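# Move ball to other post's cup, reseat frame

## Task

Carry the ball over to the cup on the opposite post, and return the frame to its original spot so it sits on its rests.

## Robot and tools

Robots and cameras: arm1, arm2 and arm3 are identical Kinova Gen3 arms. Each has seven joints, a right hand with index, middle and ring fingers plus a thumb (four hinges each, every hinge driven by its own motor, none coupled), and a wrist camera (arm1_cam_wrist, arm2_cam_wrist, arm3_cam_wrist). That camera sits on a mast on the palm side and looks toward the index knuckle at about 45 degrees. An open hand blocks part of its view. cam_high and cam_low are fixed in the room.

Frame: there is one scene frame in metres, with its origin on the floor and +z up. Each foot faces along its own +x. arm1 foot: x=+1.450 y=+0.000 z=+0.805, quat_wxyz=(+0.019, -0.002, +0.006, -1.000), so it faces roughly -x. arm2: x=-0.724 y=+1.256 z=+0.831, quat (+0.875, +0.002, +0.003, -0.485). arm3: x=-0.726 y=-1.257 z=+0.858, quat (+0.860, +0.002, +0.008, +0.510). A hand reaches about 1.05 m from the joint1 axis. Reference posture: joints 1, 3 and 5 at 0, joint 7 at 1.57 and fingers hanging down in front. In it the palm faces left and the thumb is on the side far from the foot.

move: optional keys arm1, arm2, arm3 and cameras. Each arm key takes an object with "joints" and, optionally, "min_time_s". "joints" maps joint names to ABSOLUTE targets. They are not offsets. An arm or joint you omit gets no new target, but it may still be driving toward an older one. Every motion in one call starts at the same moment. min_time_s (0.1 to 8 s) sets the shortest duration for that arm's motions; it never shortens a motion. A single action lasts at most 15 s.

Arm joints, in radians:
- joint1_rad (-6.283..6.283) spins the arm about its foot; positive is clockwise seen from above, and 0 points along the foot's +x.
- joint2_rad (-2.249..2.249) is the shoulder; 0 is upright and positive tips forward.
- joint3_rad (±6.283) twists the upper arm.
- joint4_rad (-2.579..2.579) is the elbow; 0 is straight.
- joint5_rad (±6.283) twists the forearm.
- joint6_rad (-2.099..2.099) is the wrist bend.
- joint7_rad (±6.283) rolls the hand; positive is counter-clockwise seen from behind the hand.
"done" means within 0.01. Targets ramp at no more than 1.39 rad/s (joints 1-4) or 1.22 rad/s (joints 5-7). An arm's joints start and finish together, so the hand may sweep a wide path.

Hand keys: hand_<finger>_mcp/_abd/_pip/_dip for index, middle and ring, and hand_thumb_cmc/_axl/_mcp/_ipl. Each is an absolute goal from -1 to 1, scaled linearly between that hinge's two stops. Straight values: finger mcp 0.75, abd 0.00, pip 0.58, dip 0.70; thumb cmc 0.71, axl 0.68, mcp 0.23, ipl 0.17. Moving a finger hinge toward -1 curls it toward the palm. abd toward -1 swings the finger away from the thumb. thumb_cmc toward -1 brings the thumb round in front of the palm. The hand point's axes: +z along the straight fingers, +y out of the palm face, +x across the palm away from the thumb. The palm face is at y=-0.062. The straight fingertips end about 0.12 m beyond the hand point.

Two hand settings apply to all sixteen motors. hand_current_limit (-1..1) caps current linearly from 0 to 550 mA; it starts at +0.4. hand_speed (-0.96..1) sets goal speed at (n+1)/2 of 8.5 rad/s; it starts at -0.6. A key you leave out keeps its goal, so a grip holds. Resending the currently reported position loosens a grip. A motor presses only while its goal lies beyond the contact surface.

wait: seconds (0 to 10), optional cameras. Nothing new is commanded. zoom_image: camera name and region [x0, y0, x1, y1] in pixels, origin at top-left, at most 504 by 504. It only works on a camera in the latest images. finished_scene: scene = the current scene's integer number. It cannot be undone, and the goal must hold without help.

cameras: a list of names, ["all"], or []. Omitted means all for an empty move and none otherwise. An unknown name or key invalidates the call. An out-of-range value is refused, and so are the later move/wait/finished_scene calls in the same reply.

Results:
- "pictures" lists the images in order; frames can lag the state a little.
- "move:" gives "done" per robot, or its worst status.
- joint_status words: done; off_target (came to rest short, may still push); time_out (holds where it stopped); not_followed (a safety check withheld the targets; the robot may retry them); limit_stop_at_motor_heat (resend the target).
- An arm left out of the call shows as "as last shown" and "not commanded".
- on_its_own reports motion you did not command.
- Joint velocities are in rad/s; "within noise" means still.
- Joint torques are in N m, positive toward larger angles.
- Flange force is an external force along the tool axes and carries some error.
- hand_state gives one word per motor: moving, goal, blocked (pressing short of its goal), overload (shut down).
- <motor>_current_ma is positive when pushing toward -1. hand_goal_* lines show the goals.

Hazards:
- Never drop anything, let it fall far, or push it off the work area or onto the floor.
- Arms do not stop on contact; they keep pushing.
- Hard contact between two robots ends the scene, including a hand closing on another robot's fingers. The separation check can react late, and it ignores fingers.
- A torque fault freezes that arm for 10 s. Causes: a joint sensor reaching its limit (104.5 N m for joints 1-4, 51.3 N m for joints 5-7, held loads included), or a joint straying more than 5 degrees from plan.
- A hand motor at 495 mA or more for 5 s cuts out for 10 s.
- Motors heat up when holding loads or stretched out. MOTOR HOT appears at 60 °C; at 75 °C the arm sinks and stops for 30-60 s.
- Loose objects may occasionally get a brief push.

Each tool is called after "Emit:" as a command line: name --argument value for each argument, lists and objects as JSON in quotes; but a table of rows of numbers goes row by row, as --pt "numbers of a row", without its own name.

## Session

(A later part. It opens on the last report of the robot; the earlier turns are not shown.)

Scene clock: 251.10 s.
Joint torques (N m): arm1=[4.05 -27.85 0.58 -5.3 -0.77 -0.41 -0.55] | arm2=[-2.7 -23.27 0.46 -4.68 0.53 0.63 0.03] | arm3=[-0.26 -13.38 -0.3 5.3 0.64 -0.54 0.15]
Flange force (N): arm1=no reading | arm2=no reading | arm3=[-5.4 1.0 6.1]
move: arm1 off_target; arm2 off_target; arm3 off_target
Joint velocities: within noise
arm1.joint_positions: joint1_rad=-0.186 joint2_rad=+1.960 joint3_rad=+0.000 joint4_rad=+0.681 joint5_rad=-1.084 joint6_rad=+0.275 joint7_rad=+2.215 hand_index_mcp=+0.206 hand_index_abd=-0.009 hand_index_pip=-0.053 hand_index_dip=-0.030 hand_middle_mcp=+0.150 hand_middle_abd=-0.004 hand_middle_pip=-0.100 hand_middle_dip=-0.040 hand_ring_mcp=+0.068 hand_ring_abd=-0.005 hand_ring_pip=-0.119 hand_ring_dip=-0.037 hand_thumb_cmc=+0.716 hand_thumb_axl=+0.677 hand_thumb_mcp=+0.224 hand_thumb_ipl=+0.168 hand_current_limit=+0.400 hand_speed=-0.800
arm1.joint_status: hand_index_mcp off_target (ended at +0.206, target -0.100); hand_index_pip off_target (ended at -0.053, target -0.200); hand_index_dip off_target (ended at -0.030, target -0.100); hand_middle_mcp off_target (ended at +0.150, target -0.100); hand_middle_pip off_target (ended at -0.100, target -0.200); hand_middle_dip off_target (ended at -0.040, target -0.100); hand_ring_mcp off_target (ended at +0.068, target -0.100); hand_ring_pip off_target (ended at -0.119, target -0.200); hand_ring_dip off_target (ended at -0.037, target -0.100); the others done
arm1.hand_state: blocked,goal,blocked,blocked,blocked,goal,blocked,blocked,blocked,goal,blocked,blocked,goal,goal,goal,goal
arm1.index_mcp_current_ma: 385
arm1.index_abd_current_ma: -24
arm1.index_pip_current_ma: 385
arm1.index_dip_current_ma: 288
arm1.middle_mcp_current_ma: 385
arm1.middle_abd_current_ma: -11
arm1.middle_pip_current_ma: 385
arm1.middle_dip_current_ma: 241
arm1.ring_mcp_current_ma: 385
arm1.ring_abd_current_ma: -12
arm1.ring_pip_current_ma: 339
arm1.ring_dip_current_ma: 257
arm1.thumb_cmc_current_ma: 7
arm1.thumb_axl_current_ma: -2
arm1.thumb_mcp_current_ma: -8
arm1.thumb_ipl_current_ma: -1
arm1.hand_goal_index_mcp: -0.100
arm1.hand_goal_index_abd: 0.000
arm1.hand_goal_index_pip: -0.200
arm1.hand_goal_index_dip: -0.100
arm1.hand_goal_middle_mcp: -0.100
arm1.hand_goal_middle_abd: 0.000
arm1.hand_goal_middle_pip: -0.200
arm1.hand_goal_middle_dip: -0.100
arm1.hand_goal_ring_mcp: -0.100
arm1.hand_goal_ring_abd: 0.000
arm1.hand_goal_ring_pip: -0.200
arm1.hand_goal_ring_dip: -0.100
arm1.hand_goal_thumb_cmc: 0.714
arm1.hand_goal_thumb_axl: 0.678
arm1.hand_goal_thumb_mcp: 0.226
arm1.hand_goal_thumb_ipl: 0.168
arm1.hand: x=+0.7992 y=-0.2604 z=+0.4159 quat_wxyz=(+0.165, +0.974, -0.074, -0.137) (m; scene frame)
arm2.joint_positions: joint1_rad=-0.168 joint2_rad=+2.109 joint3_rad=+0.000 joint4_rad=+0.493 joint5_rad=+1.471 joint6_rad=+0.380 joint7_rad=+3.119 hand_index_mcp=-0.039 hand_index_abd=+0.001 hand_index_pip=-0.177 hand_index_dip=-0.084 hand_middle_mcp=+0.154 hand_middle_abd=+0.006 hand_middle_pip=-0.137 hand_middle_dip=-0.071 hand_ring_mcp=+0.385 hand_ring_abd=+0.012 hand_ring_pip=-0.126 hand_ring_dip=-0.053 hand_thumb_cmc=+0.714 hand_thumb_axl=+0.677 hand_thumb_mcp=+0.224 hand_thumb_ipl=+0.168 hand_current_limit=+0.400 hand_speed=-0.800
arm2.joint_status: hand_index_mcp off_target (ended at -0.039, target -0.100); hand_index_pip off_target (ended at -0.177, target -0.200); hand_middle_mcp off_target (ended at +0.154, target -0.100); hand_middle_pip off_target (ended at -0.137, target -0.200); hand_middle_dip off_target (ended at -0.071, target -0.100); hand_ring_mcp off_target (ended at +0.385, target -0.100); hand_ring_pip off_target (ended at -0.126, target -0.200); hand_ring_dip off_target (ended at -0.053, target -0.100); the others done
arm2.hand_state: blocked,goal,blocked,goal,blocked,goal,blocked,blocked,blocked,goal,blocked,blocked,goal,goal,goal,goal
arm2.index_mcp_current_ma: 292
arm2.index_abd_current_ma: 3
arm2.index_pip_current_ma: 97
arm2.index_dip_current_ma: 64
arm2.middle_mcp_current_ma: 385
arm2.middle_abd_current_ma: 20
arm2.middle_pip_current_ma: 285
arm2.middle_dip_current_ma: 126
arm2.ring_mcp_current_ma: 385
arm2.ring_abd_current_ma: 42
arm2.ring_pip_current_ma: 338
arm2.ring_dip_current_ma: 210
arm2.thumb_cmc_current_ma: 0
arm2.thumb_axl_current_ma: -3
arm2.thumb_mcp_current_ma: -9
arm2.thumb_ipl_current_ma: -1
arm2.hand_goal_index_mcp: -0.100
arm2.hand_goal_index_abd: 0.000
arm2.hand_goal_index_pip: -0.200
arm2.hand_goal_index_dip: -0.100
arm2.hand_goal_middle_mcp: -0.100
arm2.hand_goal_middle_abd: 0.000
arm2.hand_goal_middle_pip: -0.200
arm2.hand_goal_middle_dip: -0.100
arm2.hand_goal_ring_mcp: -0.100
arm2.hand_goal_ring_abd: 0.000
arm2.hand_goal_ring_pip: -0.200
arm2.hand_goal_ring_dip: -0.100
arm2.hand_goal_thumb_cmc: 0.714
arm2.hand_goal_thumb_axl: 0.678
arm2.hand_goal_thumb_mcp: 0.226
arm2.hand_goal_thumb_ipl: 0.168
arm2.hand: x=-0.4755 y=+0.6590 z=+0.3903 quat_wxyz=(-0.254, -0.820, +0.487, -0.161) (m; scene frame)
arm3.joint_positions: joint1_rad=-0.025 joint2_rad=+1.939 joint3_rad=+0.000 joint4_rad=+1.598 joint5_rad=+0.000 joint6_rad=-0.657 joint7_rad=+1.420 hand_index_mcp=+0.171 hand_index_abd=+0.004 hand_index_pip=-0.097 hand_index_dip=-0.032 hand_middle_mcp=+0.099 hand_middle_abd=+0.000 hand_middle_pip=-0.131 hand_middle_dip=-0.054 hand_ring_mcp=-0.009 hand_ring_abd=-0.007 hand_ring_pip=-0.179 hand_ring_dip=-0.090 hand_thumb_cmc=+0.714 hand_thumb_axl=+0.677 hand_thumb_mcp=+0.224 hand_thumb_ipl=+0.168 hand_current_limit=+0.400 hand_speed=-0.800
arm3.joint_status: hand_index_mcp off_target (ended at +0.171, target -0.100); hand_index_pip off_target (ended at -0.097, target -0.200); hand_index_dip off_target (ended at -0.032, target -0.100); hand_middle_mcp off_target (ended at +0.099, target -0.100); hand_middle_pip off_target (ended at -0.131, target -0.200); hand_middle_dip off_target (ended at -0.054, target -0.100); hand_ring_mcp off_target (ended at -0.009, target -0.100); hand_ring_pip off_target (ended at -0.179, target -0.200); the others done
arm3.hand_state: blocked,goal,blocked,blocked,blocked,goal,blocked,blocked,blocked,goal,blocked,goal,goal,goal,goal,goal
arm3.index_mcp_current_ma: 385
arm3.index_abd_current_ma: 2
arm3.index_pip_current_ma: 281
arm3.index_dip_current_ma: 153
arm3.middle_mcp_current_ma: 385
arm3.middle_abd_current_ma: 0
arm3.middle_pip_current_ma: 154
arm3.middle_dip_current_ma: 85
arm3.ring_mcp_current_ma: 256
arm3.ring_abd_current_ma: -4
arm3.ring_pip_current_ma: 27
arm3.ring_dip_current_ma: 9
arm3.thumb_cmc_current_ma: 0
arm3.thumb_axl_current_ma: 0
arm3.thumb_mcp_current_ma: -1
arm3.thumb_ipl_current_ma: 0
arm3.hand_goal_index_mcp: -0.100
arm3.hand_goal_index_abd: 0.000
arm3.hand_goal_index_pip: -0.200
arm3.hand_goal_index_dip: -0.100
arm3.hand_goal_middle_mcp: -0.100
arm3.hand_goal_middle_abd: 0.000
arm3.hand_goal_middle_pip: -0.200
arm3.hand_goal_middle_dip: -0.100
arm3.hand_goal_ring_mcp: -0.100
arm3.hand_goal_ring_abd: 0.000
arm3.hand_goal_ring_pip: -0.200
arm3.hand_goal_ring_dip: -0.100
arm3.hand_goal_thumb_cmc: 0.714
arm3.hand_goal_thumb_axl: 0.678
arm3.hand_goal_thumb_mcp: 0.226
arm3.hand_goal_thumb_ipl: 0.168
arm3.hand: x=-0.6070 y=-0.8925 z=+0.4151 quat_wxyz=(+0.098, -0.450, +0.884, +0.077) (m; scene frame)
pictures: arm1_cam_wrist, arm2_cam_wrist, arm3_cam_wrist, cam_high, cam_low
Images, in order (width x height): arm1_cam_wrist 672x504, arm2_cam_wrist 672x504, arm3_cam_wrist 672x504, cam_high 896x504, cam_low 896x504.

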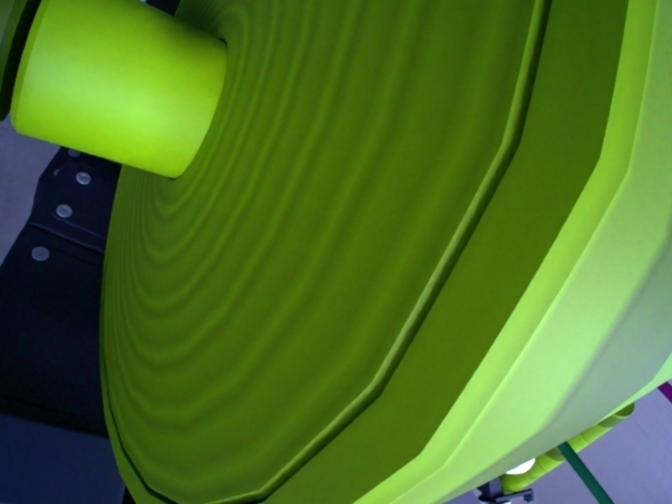

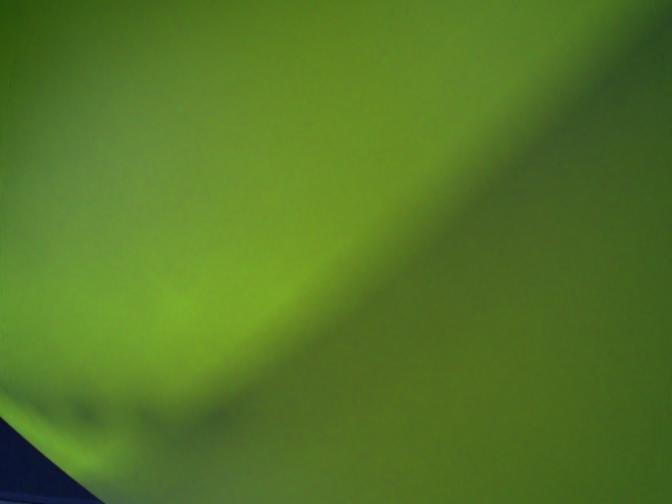

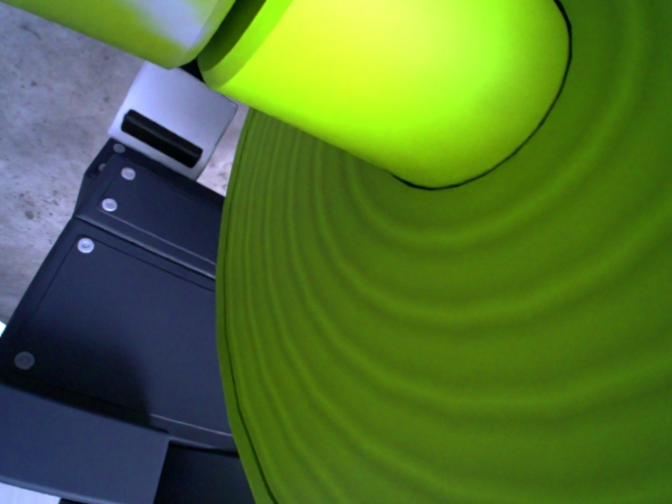

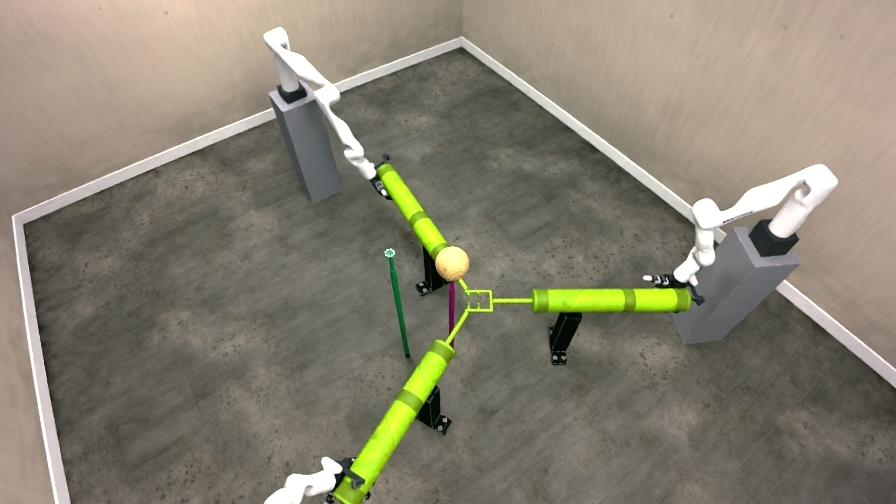

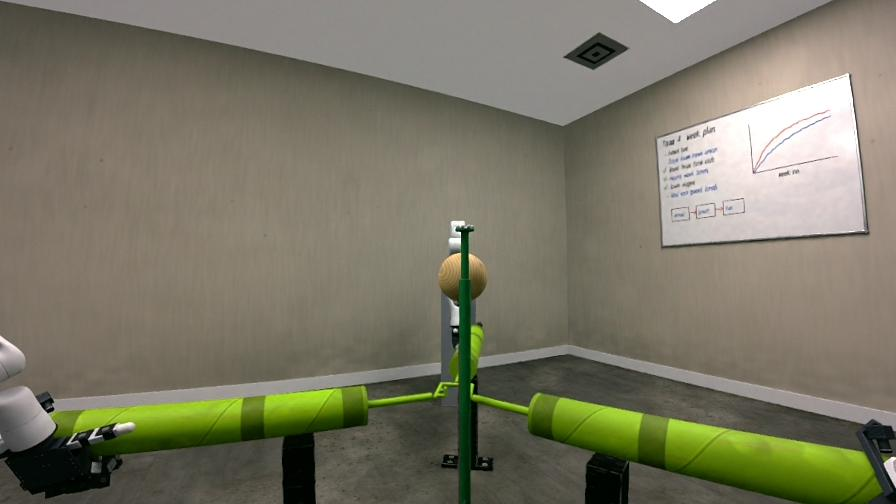

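Emit:
move --arm1 '{"joints":{"joint1_rad":-0.1831,"joint2_rad":1.6308,"joint4_rad":1.118,"joint5_rad":-1.4732,"joint6_rad":0.2449,"joint7_rad":2.6205},"min_time_s":3}' --arm2 '{"joints":{"joint1_rad":-0.1686,"joint2_rad":1.7366,"joint4_rad":1.0564,"joint5_rad":1.9349,"joint6_rad":0.406,"joint7_rad":2.6175},"min_time_s":3}' --arm3 '{"joints":{"joint1_rad":-0.0291,"joint2_rad":1.6773,"joint4_rad":1.9562,"joint5_rad":0,"joint6_rad":-0.7537,"joint7_rad":1.4155},"min_time_s":3}' --cameras '["cam_high","cam_low"]'

Emit:
move --arm1 '{"joints":{"joint1_rad":-0.1275,"joint2_rad":1.4059,"joint4_rad":1.2173,"joint5_rad":-1.0282,"joint6_rad":0.3089,"joint7_rad":2.2105},"min_time_s":3.5}' --arm2 '{"joints":{"joint1_rad":-0.1485,"joint2_rad":1.4414,"joint4_rad":1.4925,"joint5_rad":2.2238,"joint6_rad":0.4704,"joint7_rad":2.3204},"min_time_s":3.5}' --arm3 '{"joints":{"joint1_rad":-0.152,"joint2_rad":1.4076,"joint4_rad":2.2013,"joint5_rad":0,"joint6_rad":-0.7292,"joint7_rad":1.2887},"min_time_s":3.5}' --cameras '["cam_high","cam_low"]'

Emit:
zoom_image --camera "cam_high" --region '[410, 220, 530, 340]'

Emit:
zoom_image --camera "cam_low" --region '[400, 230, 550, 380]'

Scene clock: 320.67 s.
Joint torques (N m): arm1=[2.16 -22.61 0.71 0.4 0.43 1.2 0.26] | arm2=[-0.51 -23.52 1.24 -2.02 -0.08 1.83 -0.15] | arm3=[-2.5 -13.02 -3.45 7.43 1.89 -0.11 0.58]
Flange force (N): arm1=no reading | arm2=[3.5 -1.6 9.8] | arm3=[-9.9 -4.5 6.6]
move: arm1 done; arm2 done; arm3 done
Joint velocities: within noise
arm1.joint_positions: joint1_rad=-0.183 joint2_rad=+1.631 joint3_rad=+0.000 joint4_rad=+1.118 joint5_rad=-1.473 joint6_rad=+0.245 joint7_rad=+2.620 hand_index_mcp=+0.184 hand_index_abd=-0.004 hand_index_pip=-0.056 hand_index_dip=-0.052 hand_middle_mcp=+0.131 hand_middle_abd=-0.001 hand_middle_pip=-0.112 hand_middle_dip=-0.051 hand_ring_mcp=+0.046 hand_ring_abd=-0.001 hand_ring_pip=-0.124 hand_ring_dip=-0.052 hand_thumb_cmc=+0.716 hand_thumb_axl=+0.677 hand_thumb_mcp=+0.224 hand_thumb_ipl=+0.168 hand_current_limit=+0.400 hand_speed=-0.800
arm1.joint_status: all done
arm1.hand_state: blocked,goal,blocked,blocked,blocked,goal,blocked,blocked,blocked,goal,blocked,blocked,goal,goal,goal,goal
arm1.index_mcp_current_ma: 385
arm1.index_abd_current_ma: -9
arm1.index_pip_current_ma: 385
arm1.index_dip_current_ma: 188
arm1.middle_mcp_current_ma: 385
arm1.middle_abd_current_ma: -1
arm1.middle_pip_current_ma: 369
arm1.middle_dip_current_ma: 193
arm1.ring_mcp_current_ma: 385
arm1.ring_abd_current_ma: -1
arm1.ring_pip_current_ma: 313
arm1.ring_dip_current_ma: 190
arm1.thumb_cmc_current_ma: 7
arm1.thumb_axl_current_ma: -2
arm1.thumb_mcp_current_ma: -8
arm1.thumb_ipl_current_ma: -1
arm1.hand_goal_index_mcp: -0.100
arm1.hand_goal_index_abd: 0.000
arm1.hand_goal_index_pip: -0.200
arm1.hand_goal_index_dip: -0.100
arm1.hand_goal_middle_mcp: -0.100
arm1.hand_goal_middle_abd: 0.000
arm1.hand_goal_middle_pip: -0.200
arm1.hand_goal_middle_dip: -0.100
arm1.hand_goal_ring_mcp: -0.100
arm1.hand_goal_ring_abd: 0.000
arm1.hand_goal_ring_pip: -0.200
arm1.hand_goal_ring_dip: -0.100
arm1.hand_goal_thumb_cmc: 0.714
arm1.hand_goal_thumb_axl: 0.678
arm1.hand_goal_thumb_mcp: 0.226
arm1.hand_goal_thumb_ipl: 0.168
arm1.on_its_own: hand_index_mcp moved -0.022 toward your old target -0.100; hand_index_dip moved -0.022 toward your old target -0.100; hand_ring_mcp moved -0.021 toward your old target -0.100
arm1.hand: x=+0.7992 y=-0.2603 z=+0.5357 quat_wxyz=(+0.165, +0.974, -0.074, -0.137) (m; scene frame)
arm2.joint_positions: joint1_rad=-0.169 joint2_rad=+1.737 joint3_rad=+0.000 joint4_rad=+1.056 joint5_rad=+1.935 joint6_rad=+0.406 joint7_rad=+2.618 hand_index_mcp=-0.052 hand_index_abd=+0.006 hand_index_pip=-0.182 hand_index_dip=-0.095 hand_middle_mcp=+0.138 hand_middle_abd=+0.012 hand_middle_pip=-0.141 hand_middle_dip=-0.081 hand_ring_mcp=+0.375 hand_ring_abd=+0.015 hand_ring_pip=-0.137 hand_ring_dip=-0.069 hand_thumb_cmc=+0.714 hand_thumb_axl=+0.677 hand_thumb_mcp=+0.224 hand_thumb_ipl=+0.168 hand_current_limit=+0.400 hand_speed=-0.800
arm2.joint_status: all done
arm2.hand_state: blocked,goal,goal,goal,blocked,goal,blocked,goal,blocked,goal,blocked,blocked,goal,goal,goal,goal
arm2.index_mcp_current_ma: 227
arm2.index_abd_current_ma: 18
arm2.index_pip_current_ma: 73
arm2.index_dip_current_ma: 20
arm2.middle_mcp_current_ma: 385
arm2.middle_abd_current_ma: 42
arm2.middle_pip_current_ma: 266
arm2.middle_dip_current_ma: 77
arm2.ring_mcp_current_ma: 385
arm2.ring_abd_current_ma: 51
arm2.ring_pip_current_ma: 283
arm2.ring_dip_current_ma: 136
arm2.thumb_cmc_current_ma: 0
arm2.thumb_axl_current_ma: -3
arm2.thumb_mcp_current_ma: -9
arm2.thumb_ipl_current_ma: -1
arm2.hand_goal_index_mcp: -0.100
arm2.hand_goal_index_abd: 0.000
arm2.hand_goal_index_pip: -0.200
arm2.hand_goal_index_dip: -0.100
arm2.hand_goal_middle_mcp: -0.100
arm2.hand_goal_middle_abd: 0.000
arm2.hand_goal_middle_pip: -0.200
arm2.hand_goal_middle_dip: -0.100
arm2.hand_goal_ring_mcp: -0.100
arm2.hand_goal_ring_abd: 0.000
arm2.hand_goal_ring_pip: -0.200
arm2.hand_goal_ring_dip: -0.100
arm2.hand_goal_thumb_cmc: 0.714
arm2.hand_goal_thumb_axl: 0.678
arm2.hand_goal_thumb_mcp: 0.226
arm2.hand_goal_thumb_ipl: 0.168
arm2.hand: x=-0.4752 y=+0.6590 z=+0.5104 quat_wxyz=(-0.254, -0.820, +0.487, -0.161) (m; scene frame)
arm3.joint_positions: joint1_rad=-0.029 joint2_rad=+1.677 joint3_rad=+0.000 joint4_rad=+1.956 joint5_rad=+0.000 joint6_rad=-0.754 joint7_rad=+1.416 hand_index_mcp=+0.166 hand_index_abd=+0.003 hand_index_pip=-0.097 hand_index_dip=-0.043 hand_middle_mcp=+0.095 hand_middle_abd=+0.002 hand_middle_pip=-0.131 hand_middle_dip=-0.064 hand_ring_mcp=-0.080 hand_ring_abd=-0.004 hand_ring_pip=-0.192 hand_ring_dip=-0.097 hand_thumb_cmc=+0.714 hand_thumb_axl=+0.677 hand_thumb_mcp=+0.224 hand_thumb_ipl=+0.168 hand_current_limit=+0.400 hand_speed=-0.800
arm3.joint_status: all done
arm3.hand_state: blocked,goal,blocked,blocked,blocked,goal,blocked,blocked,blocked,goal,goal,goal,goal,goal,goal,goal
arm3.index_mcp_current_ma: 385
arm3.index_abd_current_ma: 1
arm3.index_pip_current_ma: 281
arm3.index_dip_current_ma: 117
arm3.middle_mcp_current_ma: 385
arm3.middle_abd_current_ma: 1
arm3.middle_pip_current_ma: 154
arm3.middle_dip_current_ma: 59
arm3.ring_mcp_current_ma: 27
arm3.ring_abd_current_ma: -2
arm3.ring_pip_current_ma: 6
arm3.ring_dip_current_ma: 1
arm3.thumb_cmc_current_ma: 0
arm3.thumb_axl_current_ma: 0
arm3.thumb_mcp_current_ma: -1
arm3.thumb_ipl_current_ma: 0
arm3.hand_goal_index_mcp: -0.100
arm3.hand_goal_index_abd: 0.000
arm3.hand_goal_index_pip: -0.200
arm3.hand_goal_index_dip: -0.100
arm3.hand_goal_middle_mcp: -0.100
arm3.hand_goal_middle_abd: 0.000
arm3.hand_goal_middle_pip: -0.200
arm3.hand_goal_middle_dip: -0.100
arm3.hand_goal_ring_mcp: -0.100
arm3.hand_goal_ring_abd: 0.000
arm3.hand_goal_ring_pip: -0.200
arm3.hand_goal_ring_dip: -0.100
arm3.hand_goal_thumb_cmc: 0.714
arm3.hand_goal_thumb_axl: 0.678
arm3.hand_goal_thumb_mcp: 0.226
arm3.hand_goal_thumb_ipl: 0.168
arm3.on_its_own: hand_ring_mcp moved -0.071 toward your old target -0.100
arm3.hand: x=-0.6071 y=-0.8925 z=+0.5351 quat_wxyz=(+0.098, -0.450, +0.884, +0.078) (m; scene frame)
pictures: cam_high, cam_low
Images, in order (width x height): cam_high 896x504, cam_low 896x504.

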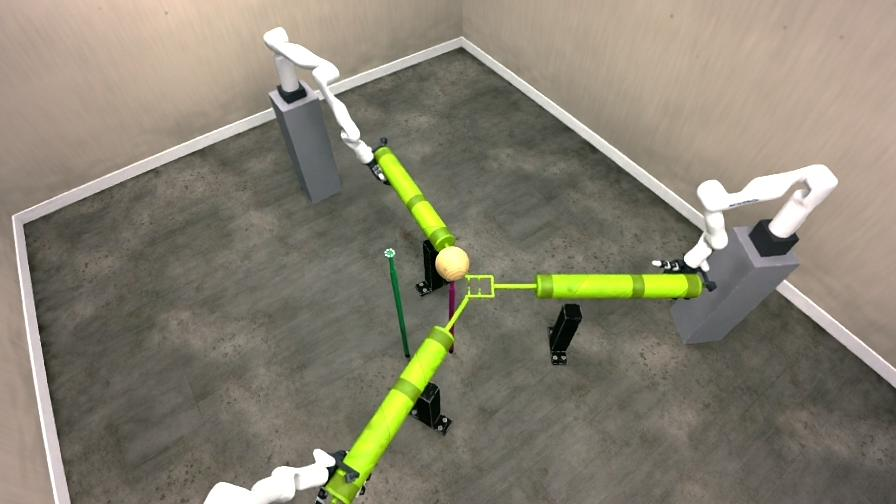

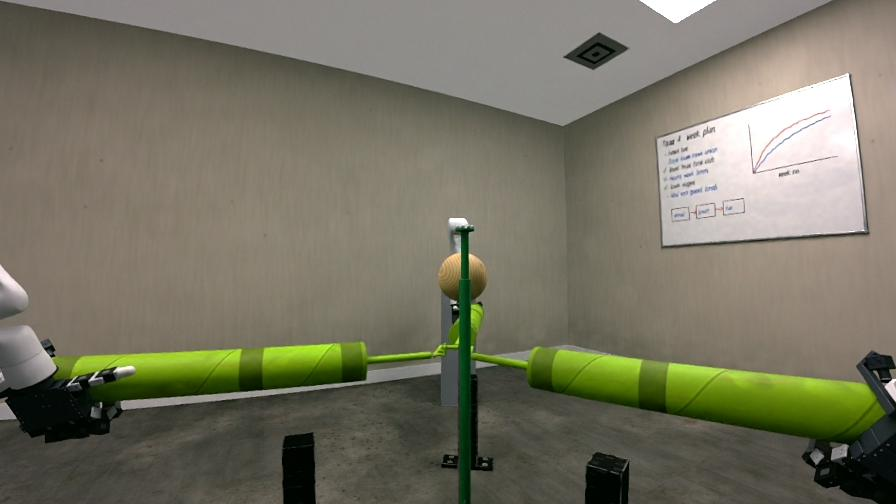

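Scene clock: 324.53 s.
Joint torques (N m): arm1=[2.65 -25.82 0.79 -2.16 -0.11 0.57 -0.3] | arm2=[-0.76 -22.51 0.98 -0.48 -0.26 1.69 -0.21] | arm3=[-1.83 -14.85 -2.59 6.52 1.44 -0.38 0.43]
Flange force (N): arm1=[-8.2 3.6 12.6] | arm2=[4.5 -0.6 9.0] | arm3=[-8.5 -1.8 6.1]
move: arm1 done; arm2 done; arm3 done
Joint velocities: within noise
arm1.joint_positions: joint1_rad=-0.128 joint2_rad=+1.406 joint3_rad=+0.000 joint4_rad=+1.217 joint5_rad=-1.028 joint6_rad=+0.309 joint7_rad=+2.211 hand_index_mcp=+0.184 hand_index_abd=-0.010 hand_index_pip=-0.056 hand_index_dip=-0.052 hand_middle_mcp=+0.131 hand_middle_abd=-0.007 hand_middle_pip=-0.112 hand_middle_dip=-0.053 hand_ring_mcp=+0.046 hand_ring_abd=-0.006 hand_ring_pip=-0.124 hand_ring_dip=-0.053 hand_thumb_cmc=+0.716 hand_thumb_axl=+0.677 hand_thumb_mcp=+0.224 hand_thumb_ipl=+0.168 hand_current_limit=+0.400 hand_speed=-0.800
arm1.joint_status: all done
arm1.hand_state: blocked,goal,blocked,blocked,blocked,goal,blocked,blocked,blocked,goal,blocked,blocked,goal,goal,goal,goal
arm1.index_mcp_current_ma: 385
arm1.index_abd_current_ma: -28
arm1.index_pip_current_ma: 385
arm1.index_dip_current_ma: 186
arm1.middle_mcp_current_ma: 385
arm1.middle_abd_current_ma: -18
arm1.middle_pip_current_ma: 369
arm1.middle_dip_current_ma: 183
arm1.ring_mcp_current_ma: 385
arm1.ring_abd_current_ma: -16
arm1.ring_pip_current_ma: 313
arm1.ring_dip_current_ma: 184
arm1.thumb_cmc_current_ma: 7
arm1.thumb_axl_current_ma: -2
arm1.thumb_mcp_current_ma: -8
arm1.thumb_ipl_current_ma: -1
arm1.hand_goal_index_mcp: -0.100
arm1.hand_goal_index_abd: 0.000
arm1.hand_goal_index_pip: -0.200
arm1.hand_goal_index_dip: -0.100
arm1.hand_goal_middle_mcp: -0.100
arm1.hand_goal_middle_abd: 0.000
arm1.hand_goal_middle_pip: -0.200
arm1.hand_goal_middle_dip: -0.100
arm1.hand_goal_ring_mcp: -0.100
arm1.hand_goal_ring_abd: 0.000
arm1.hand_goal_ring_pip: -0.200
arm1.hand_goal_ring_dip: -0.100
arm1.hand_goal_thumb_cmc: 0.714
arm1.hand_goal_thumb_axl: 0.678
arm1.hand_goal_thumb_mcp: 0.226
arm1.hand_goal_thumb_ipl: 0.168
arm1.hand: x=+0.7650 y=-0.2367 z=+0.6478 quat_wxyz=(+0.165, +0.974, -0.074, -0.137) (m; scene frame)
arm2.joint_positions: joint1_rad=-0.149 joint2_rad=+1.441 joint3_rad=+0.000 joint4_rad=+1.492 joint5_rad=+2.224 joint6_rad=+0.470 joint7_rad=+2.320 hand_index_mcp=-0.054 hand_index_abd=+0.006 hand_index_pip=-0.185 hand_index_dip=-0.096 hand_middle_mcp=+0.138 hand_middle_abd=+0.011 hand_middle_pip=-0.147 hand_middle_dip=-0.086 hand_ring_mcp=+0.375 hand_ring_abd=+0.013 hand_ring_pip=-0.141 hand_ring_dip=-0.074 hand_thumb_cmc=+0.714 hand_thumb_axl=+0.677 hand_thumb_mcp=+0.224 hand_thumb_ipl=+0.168 hand_current_limit=+0.400 hand_speed=-0.800
arm2.joint_status: all done
arm2.hand_state: blocked,goal,goal,goal,blocked,goal,blocked,goal,blocked,goal,blocked,blocked,goal,goal,goal,goal
arm2.index_mcp_current_ma: 216
arm2.index_abd_current_ma: 18
arm2.index_pip_current_ma: 63
arm2.index_dip_current_ma: 14
arm2.middle_mcp_current_ma: 385
arm2.middle_abd_current_ma: 40
arm2.middle_pip_current_ma: 235
arm2.middle_dip_current_ma: 58
arm2.ring_mcp_current_ma: 385
arm2.ring_abd_current_ma: 46
arm2.ring_pip_current_ma: 266
arm2.ring_dip_current_ma: 111
arm2.thumb_cmc_current_ma: 0
arm2.thumb_axl_current_ma: -3
arm2.thumb_mcp_current_ma: -9
arm2.thumb_ipl_current_ma: -1
arm2.hand_goal_index_mcp: -0.100
arm2.hand_goal_index_abd: 0.000
arm2.hand_goal_index_pip: -0.200
arm2.hand_goal_index_dip: -0.100
arm2.hand_goal_middle_mcp: -0.100
arm2.hand_goal_middle_abd: 0.000
arm2.hand_goal_middle_pip: -0.200
arm2.hand_goal_middle_dip: -0.100
arm2.hand_goal_ring_mcp: -0.100
arm2.hand_goal_ring_abd: 0.000
arm2.hand_goal_ring_pip: -0.200
arm2.hand_goal_ring_dip: -0.100
arm2.hand_goal_thumb_cmc: 0.714
arm2.hand_goal_thumb_axl: 0.678
arm2.hand_goal_thumb_mcp: 0.226
arm2.hand_goal_thumb_ipl: 0.168
arm2.hand: x=-0.5091 y=+0.6825 z=+0.6222 quat_wxyz=(-0.254, -0.820, +0.487, -0.161) (m; scene frame)
arm3.joint_positions: joint1_rad=-0.152 joint2_rad=+1.408 joint3_rad=+0.000 joint4_rad=+2.201 joint5_rad=+0.000 joint6_rad=-0.729 joint7_rad=+1.289 hand_index_mcp=+0.166 hand_index_abd=+0.002 hand_index_pip=-0.097 hand_index_dip=-0.050 hand_middle_mcp=+0.095 hand_middle_abd=+0.001 hand_middle_pip=-0.131 hand_middle_dip=-0.068 hand_ring_mcp=-0.088 hand_ring_abd=-0.004 hand_ring_pip=-0.193 hand_ring_dip=-0.097 hand_thumb_cmc=+0.714 hand_thumb_axl=+0.677 hand_thumb_mcp=+0.224 hand_thumb_ipl=+0.168 hand_current_limit=+0.400 hand_speed=-0.800
arm3.joint_status: all done
arm3.hand_state: blocked,goal,blocked,blocked,blocked,goal,blocked,blocked,goal,goal,goal,goal,goal,goal,goal,goal
arm3.index_mcp_current_ma: 385
arm3.index_abd_current_ma: 1
arm3.index_pip_current_ma: 281
arm3.index_dip_current_ma: 96
arm3.middle_mcp_current_ma: 385
arm3.middle_abd_current_ma: 0
arm3.middle_pip_current_ma: 154
arm3.middle_dip_current_ma: 49
arm3.ring_mcp_current_ma: 13
arm3.ring_abd_current_ma: -2
arm3.ring_pip_current_ma: 5
arm3.ring_dip_current_ma: 1
arm3.thumb_cmc_current_ma: 0
arm3.thumb_axl_current_ma: 0
arm3.thumb_mcp_current_ma: -1
arm3.thumb_ipl_current_ma: 0
arm3.hand_goal_index_mcp: -0.100
arm3.hand_goal_index_abd: 0.000
arm3.hand_goal_index_pip: -0.200
arm3.hand_goal_index_dip: -0.100
arm3.hand_goal_middle_mcp: -0.100
arm3.hand_goal_middle_abd: 0.000
arm3.hand_goal_middle_pip: -0.200
arm3.hand_goal_middle_dip: -0.100
arm3.hand_goal_ring_mcp: -0.100
arm3.hand_goal_ring_abd: 0.000
arm3.hand_goal_ring_pip: -0.200
arm3.hand_goal_ring_dip: -0.100
arm3.hand_goal_thumb_cmc: 0.714
arm3.hand_goal_thumb_axl: 0.678
arm3.hand_goal_thumb_mcp: 0.226
arm3.hand_goal_thumb_ipl: 0.168
arm3.hand: x=-0.6418 y=-0.8688 z=+0.6476 quat_wxyz=(+0.088, -0.449, +0.885, +0.090) (m; scene frame)
pictures: cam_high, cam_low
Images, in order (width x height): cam_high 896x504, cam_low 896x504.

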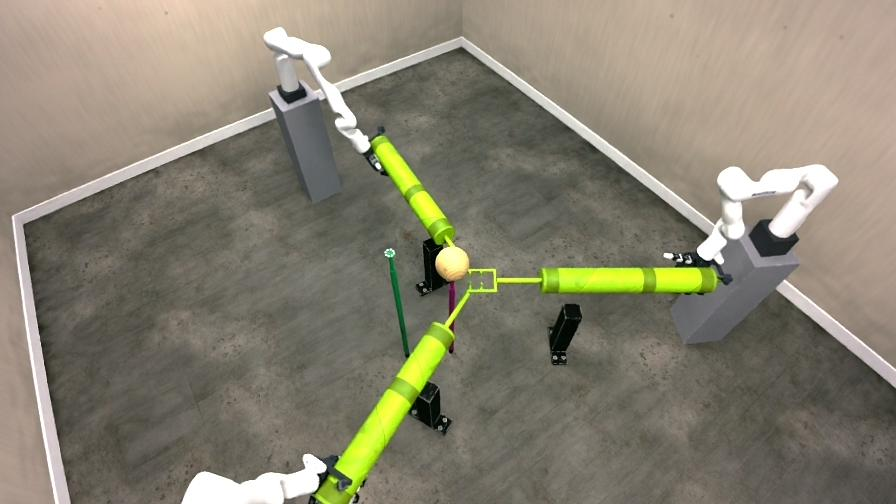

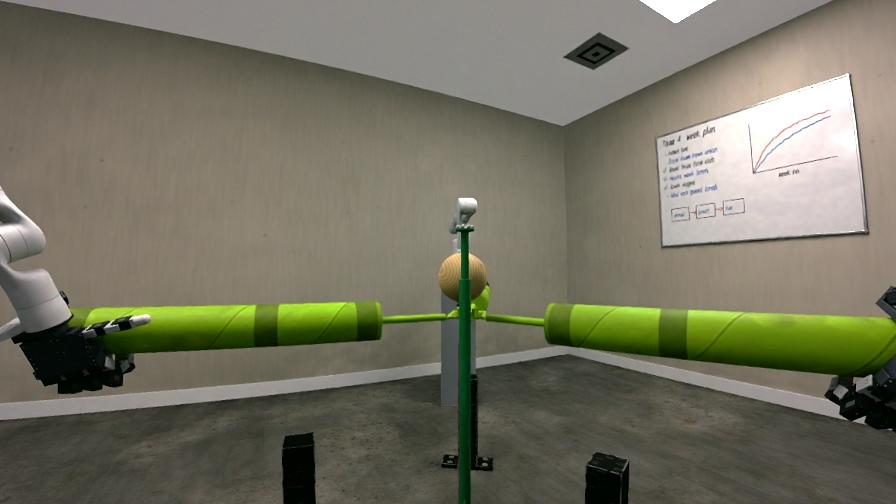

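Scaled by 4.200 from the camera's 896x504 image, which has a finer 1280x720 frame.

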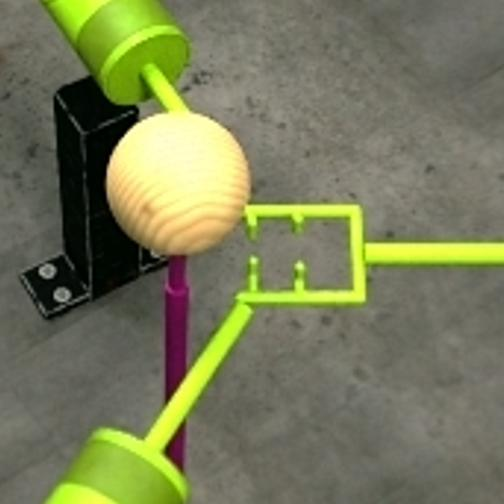

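Scaled by 3.360 from the camera's 896x504 image, which has a finer 1280x720 frame.

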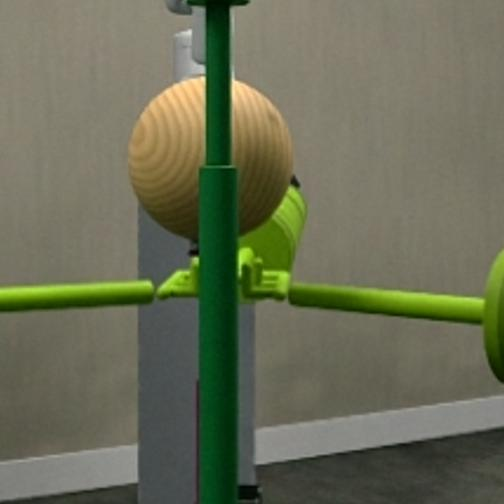

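Emit:
move --arm1 '{"joints":{"joint1_rad":-0.0614,"joint2_rad":1.3708,"joint4_rad":1.3583,"joint5_rad":-1.3209,"joint6_rad":0.2953,"joint7_rad":2.5787},"min_time_s":2.5}' --arm2 '{"joints":{"joint1_rad":-0.2515,"joint2_rad":1.4361,"joint4_rad":1.5366,"joint5_rad":2.1605,"joint6_rad":0.509,"joint7_rad":2.2772},"min_time_s":2.5}' --arm3 '{"joints":{"joint1_rad":-0.118,"joint2_rad":1.3535,"joint4_rad":2.0715,"joint5_rad":0,"joint6_rad":-0.5452,"joint7_rad":1.3237},"min_time_s":2.5}' --cameras '["cam_high","cam_low"]'

Emit:
zoom_image --camera "cam_high" --region '[410, 220, 530, 340]'

Emit:
zoom_image --camera "cam_low" --region '[400, 230, 550, 380]'

Scene clock: 343.07 s.
Joint torques (N m): arm1=[2.4 -25.63 0.25 -2.09 -0.26 0.96 -0.31] | arm2=[-0.13 -22.61 2.01 -0.48 -0.23 2.15 -0.07] | arm3=[-0.98 -17.62 -1.85 3.4 0.64 -1.07 -0.09]
Flange force (N): arm1=[-6.7 2.3 11.8] | arm2=[3.1 -2.3 8.0] | arm3=[-4.9 -1.0 5.1]
move: arm1 done; arm2 done; arm3 done
Joint velocities: within noise
arm1.joint_positions: joint1_rad=-0.061 joint2_rad=+1.371 joint3_rad=+0.000 joint4_rad=+1.358 joint5_rad=-1.321 joint6_rad=+0.295 joint7_rad=+2.579 hand_index_mcp=+0.184 hand_index_abd=-0.007 hand_index_pip=-0.056 hand_index_dip=-0.052 hand_middle_mcp=+0.131 hand_middle_abd=-0.005 hand_middle_pip=-0.112 hand_middle_dip=-0.053 hand_ring_mcp=+0.046 hand_ring_abd=-0.004 hand_ring_pip=-0.124 hand_ring_dip=-0.053 hand_thumb_cmc=+0.716 hand_thumb_axl=+0.677 hand_thumb_mcp=+0.224 hand_thumb_ipl=+0.168 hand_current_limit=+0.400 hand_speed=-0.800
arm1.joint_status: all done
arm1.hand_state: blocked,goal,blocked,blocked,blocked,goal,blocked,blocked,blocked,goal,blocked,blocked,goal,goal,goal,goal
arm1.index_mcp_current_ma: 385
arm1.index_abd_current_ma: -19
arm1.index_pip_current_ma: 385
arm1.index_dip_current_ma: 187
arm1.middle_mcp_current_ma: 385
arm1.middle_abd_current_ma: -11
arm1.middle_pip_current_ma: 369
arm1.middle_dip_current_ma: 183
arm1.ring_mcp_current_ma: 385
arm1.ring_abd_current_ma: -10
arm1.ring_pip_current_ma: 313
arm1.ring_dip_current_ma: 184
arm1.thumb_cmc_current_ma: 7
arm1.thumb_axl_current_ma: -2
arm1.thumb_mcp_current_ma: -8
arm1.thumb_ipl_current_ma: -1
arm1.hand_goal_index_mcp: -0.100
arm1.hand_goal_index_abd: 0.000
arm1.hand_goal_index_pip: -0.200
arm1.hand_goal_index_dip: -0.100
arm1.hand_goal_middle_mcp: -0.100
arm1.hand_goal_middle_abd: 0.000
arm1.hand_goal_middle_pip: -0.200
arm1.hand_goal_middle_dip: -0.100
arm1.hand_goal_ring_mcp: -0.100
arm1.hand_goal_ring_abd: 0.000
arm1.hand_goal_ring_pip: -0.200
arm1.hand_goal_ring_dip: -0.100
arm1.hand_goal_thumb_cmc: 0.714
arm1.hand_goal_thumb_axl: 0.678
arm1.hand_goal_thumb_mcp: 0.226
arm1.hand_goal_thumb_ipl: 0.168
arm1.hand: x=+0.7940 y=-0.1960 z=+0.6477 quat_wxyz=(+0.165, +0.974, -0.074, -0.137) (m; scene frame)
arm2.joint_positions: joint1_rad=-0.251 joint2_rad=+1.436 joint3_rad=+0.000 joint4_rad=+1.537 joint5_rad=+2.161 joint6_rad=+0.509 joint7_rad=+2.277 hand_index_mcp=-0.055 hand_index_abd=+0.006 hand_index_pip=-0.185 hand_index_dip=-0.096 hand_middle_mcp=+0.138 hand_middle_abd=+0.011 hand_middle_pip=-0.147 hand_middle_dip=-0.086 hand_ring_mcp=+0.375 hand_ring_abd=+0.013 hand_ring_pip=-0.141 hand_ring_dip=-0.074 hand_thumb_cmc=+0.714 hand_thumb_axl=+0.677 hand_thumb_mcp=+0.224 hand_thumb_ipl=+0.168 hand_current_limit=+0.400 hand_speed=-0.800
arm2.joint_status: all done
arm2.hand_state: blocked,goal,goal,goal,blocked,goal,blocked,goal,blocked,goal,blocked,blocked,goal,goal,goal,goal
arm2.index_mcp_current_ma: 212
arm2.index_abd_current_ma: 18
arm2.index_pip_current_ma: 62
arm2.index_dip_current_ma: 14
arm2.middle_mcp_current_ma: 385
arm2.middle_abd_current_ma: 40
arm2.middle_pip_current_ma: 235
arm2.middle_dip_current_ma: 58
arm2.ring_mcp_current_ma: 385
arm2.ring_abd_current_ma: 46
arm2.ring_pip_current_ma: 266
arm2.ring_dip_current_ma: 111
arm2.thumb_cmc_current_ma: 0
arm2.thumb_axl_current_ma: -3
arm2.thumb_mcp_current_ma: -9
arm2.thumb_ipl_current_ma: -1
arm2.hand_goal_index_mcp: -0.100
arm2.hand_goal_index_abd: 0.000
arm2.hand_goal_index_pip: -0.200
arm2.hand_goal_index_dip: -0.100
arm2.hand_goal_middle_mcp: -0.100
arm2.hand_goal_middle_abd: 0.000
arm2.hand_goal_middle_pip: -0.200
arm2.hand_goal_middle_dip: -0.100
arm2.hand_goal_ring_mcp: -0.100
arm2.hand_goal_ring_abd: 0.000
arm2.hand_goal_ring_pip: -0.200
arm2.hand_goal_ring_dip: -0.100
arm2.hand_goal_thumb_cmc: 0.714
arm2.hand_goal_thumb_axl: 0.678
arm2.hand_goal_thumb_mcp: 0.226
arm2.hand_goal_thumb_ipl: 0.168
arm2.hand: x=-0.4803 y=+0.7232 z=+0.6223 quat_wxyz=(-0.254, -0.820, +0.487, -0.161) (m; scene frame)
arm3.joint_positions: joint1_rad=-0.118 joint2_rad=+1.354 joint3_rad=+0.000 joint4_rad=+2.072 joint5_rad=+0.000 joint6_rad=-0.545 joint7_rad=+1.324 hand_index_mcp=+0.166 hand_index_abd=+0.003 hand_index_pip=-0.097 hand_index_dip=-0.050 hand_middle_mcp=+0.095 hand_middle_abd=+0.002 hand_middle_pip=-0.131 hand_middle_dip=-0.069 hand_ring_mcp=-0.088 hand_ring_abd=-0.004 hand_ring_pip=-0.193 hand_ring_dip=-0.097 hand_thumb_cmc=+0.714 hand_thumb_axl=+0.677 hand_thumb_mcp=+0.224 hand_thumb_ipl=+0.168 hand_current_limit=+0.400 hand_speed=-0.800
arm3.joint_status: all done
arm3.hand_state: blocked,goal,blocked,blocked,blocked,goal,blocked,blocked,goal,goal,goal,goal,goal,goal,goal,goal
arm3.index_mcp_current_ma: 385
arm3.index_abd_current_ma: 1
arm3.index_pip_current_ma: 281
arm3.index_dip_current_ma: 96
arm3.middle_mcp_current_ma: 385
arm3.middle_abd_current_ma: 1
arm3.middle_pip_current_ma: 154
arm3.middle_dip_current_ma: 48
arm3.ring_mcp_current_ma: 13
arm3.ring_abd_current_ma: -2
arm3.ring_pip_current_ma: 5
arm3.ring_dip_current_ma: 1
arm3.thumb_cmc_current_ma: 0
arm3.thumb_axl_current_ma: 0
arm3.thumb_mcp_current_ma: -1
arm3.thumb_ipl_current_ma: 0
arm3.hand_goal_index_mcp: -0.100
arm3.hand_goal_index_abd: 0.000
arm3.hand_goal_index_pip: -0.200
arm3.hand_goal_index_dip: -0.100
arm3.hand_goal_middle_mcp: -0.100
arm3.hand_goal_middle_abd: 0.000
arm3.hand_goal_middle_pip: -0.200
arm3.hand_goal_middle_dip: -0.100
arm3.hand_goal_ring_mcp: -0.100
arm3.hand_goal_ring_abd: 0.000
arm3.hand_goal_ring_pip: -0.200
arm3.hand_goal_ring_dip: -0.100
arm3.hand_goal_thumb_cmc: 0.714
arm3.hand_goal_thumb_axl: 0.678
arm3.hand_goal_thumb_mcp: 0.226
arm3.hand_goal_thumb_ipl: 0.168
arm3.hand: x=-0.6126 y=-0.8280 z=+0.6475 quat_wxyz=(+0.091, -0.449, +0.885, +0.087) (m; scene frame)
pictures: cam_high, cam_low
Images, in order (width x height): cam_high 896x504, cam_low 896x504.

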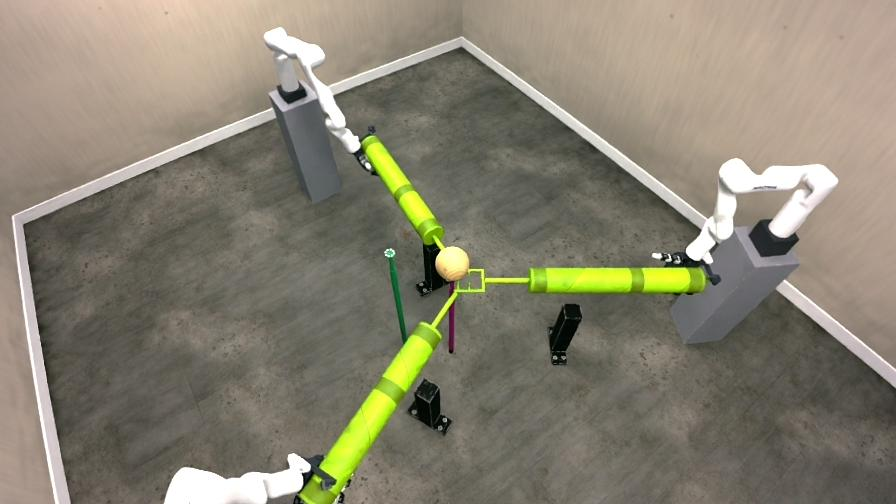

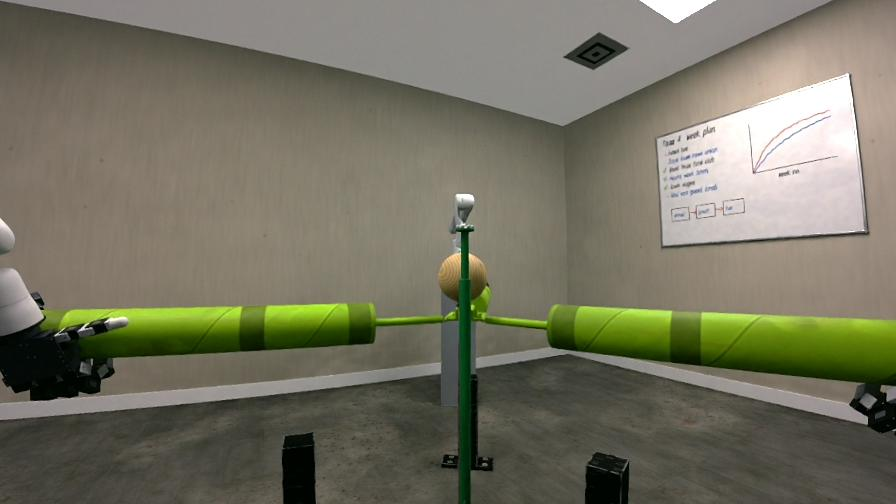

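Scaled by 4.200 from the camera's 896x504 image, which has a finer 1280x720 frame.

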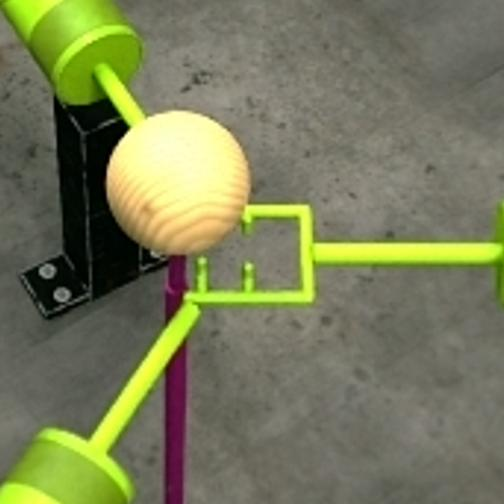

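Scaled by 3.360 from the camera's 896x504 image, which has a finer 1280x720 frame.

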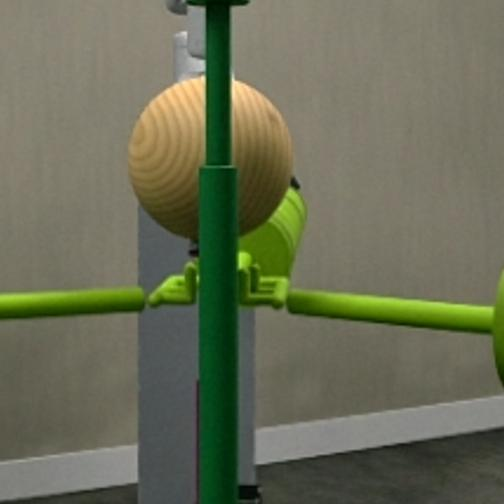

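Emit:
zoom_image --camera "cam_high" --region '[390, 300, 510, 420]'

Emit:
zoom_image --camera "cam_low" --region '[430, 280, 500, 350]'

Emit:
zoom_image --camera "cam_high" --region '[430, 250, 500, 320]'

Scaled by 4.200 from the camera's 896x504 image, which has a finer 1280x720 frame.

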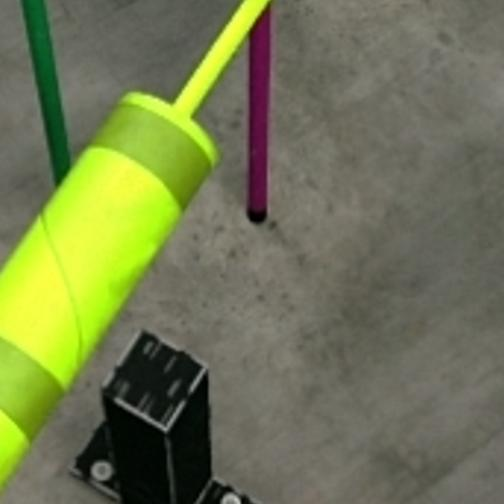

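Scaled by 7.200 from the camera's 896x504 image, which has a finer 1280x720 frame.

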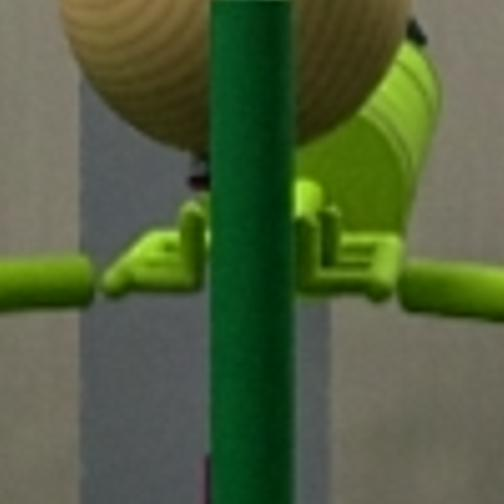

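Scaled by 7.200 from the camera's 896x504 image, which has a finer 1280x720 frame.

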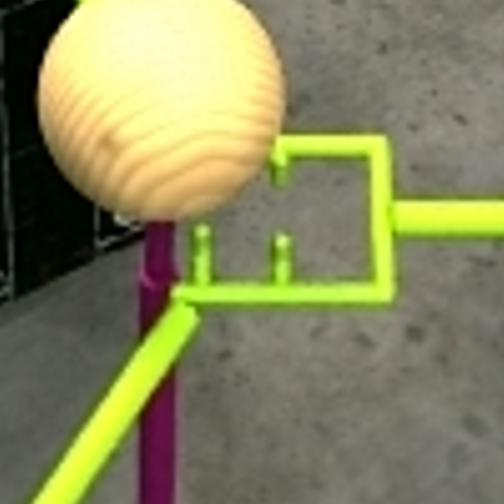

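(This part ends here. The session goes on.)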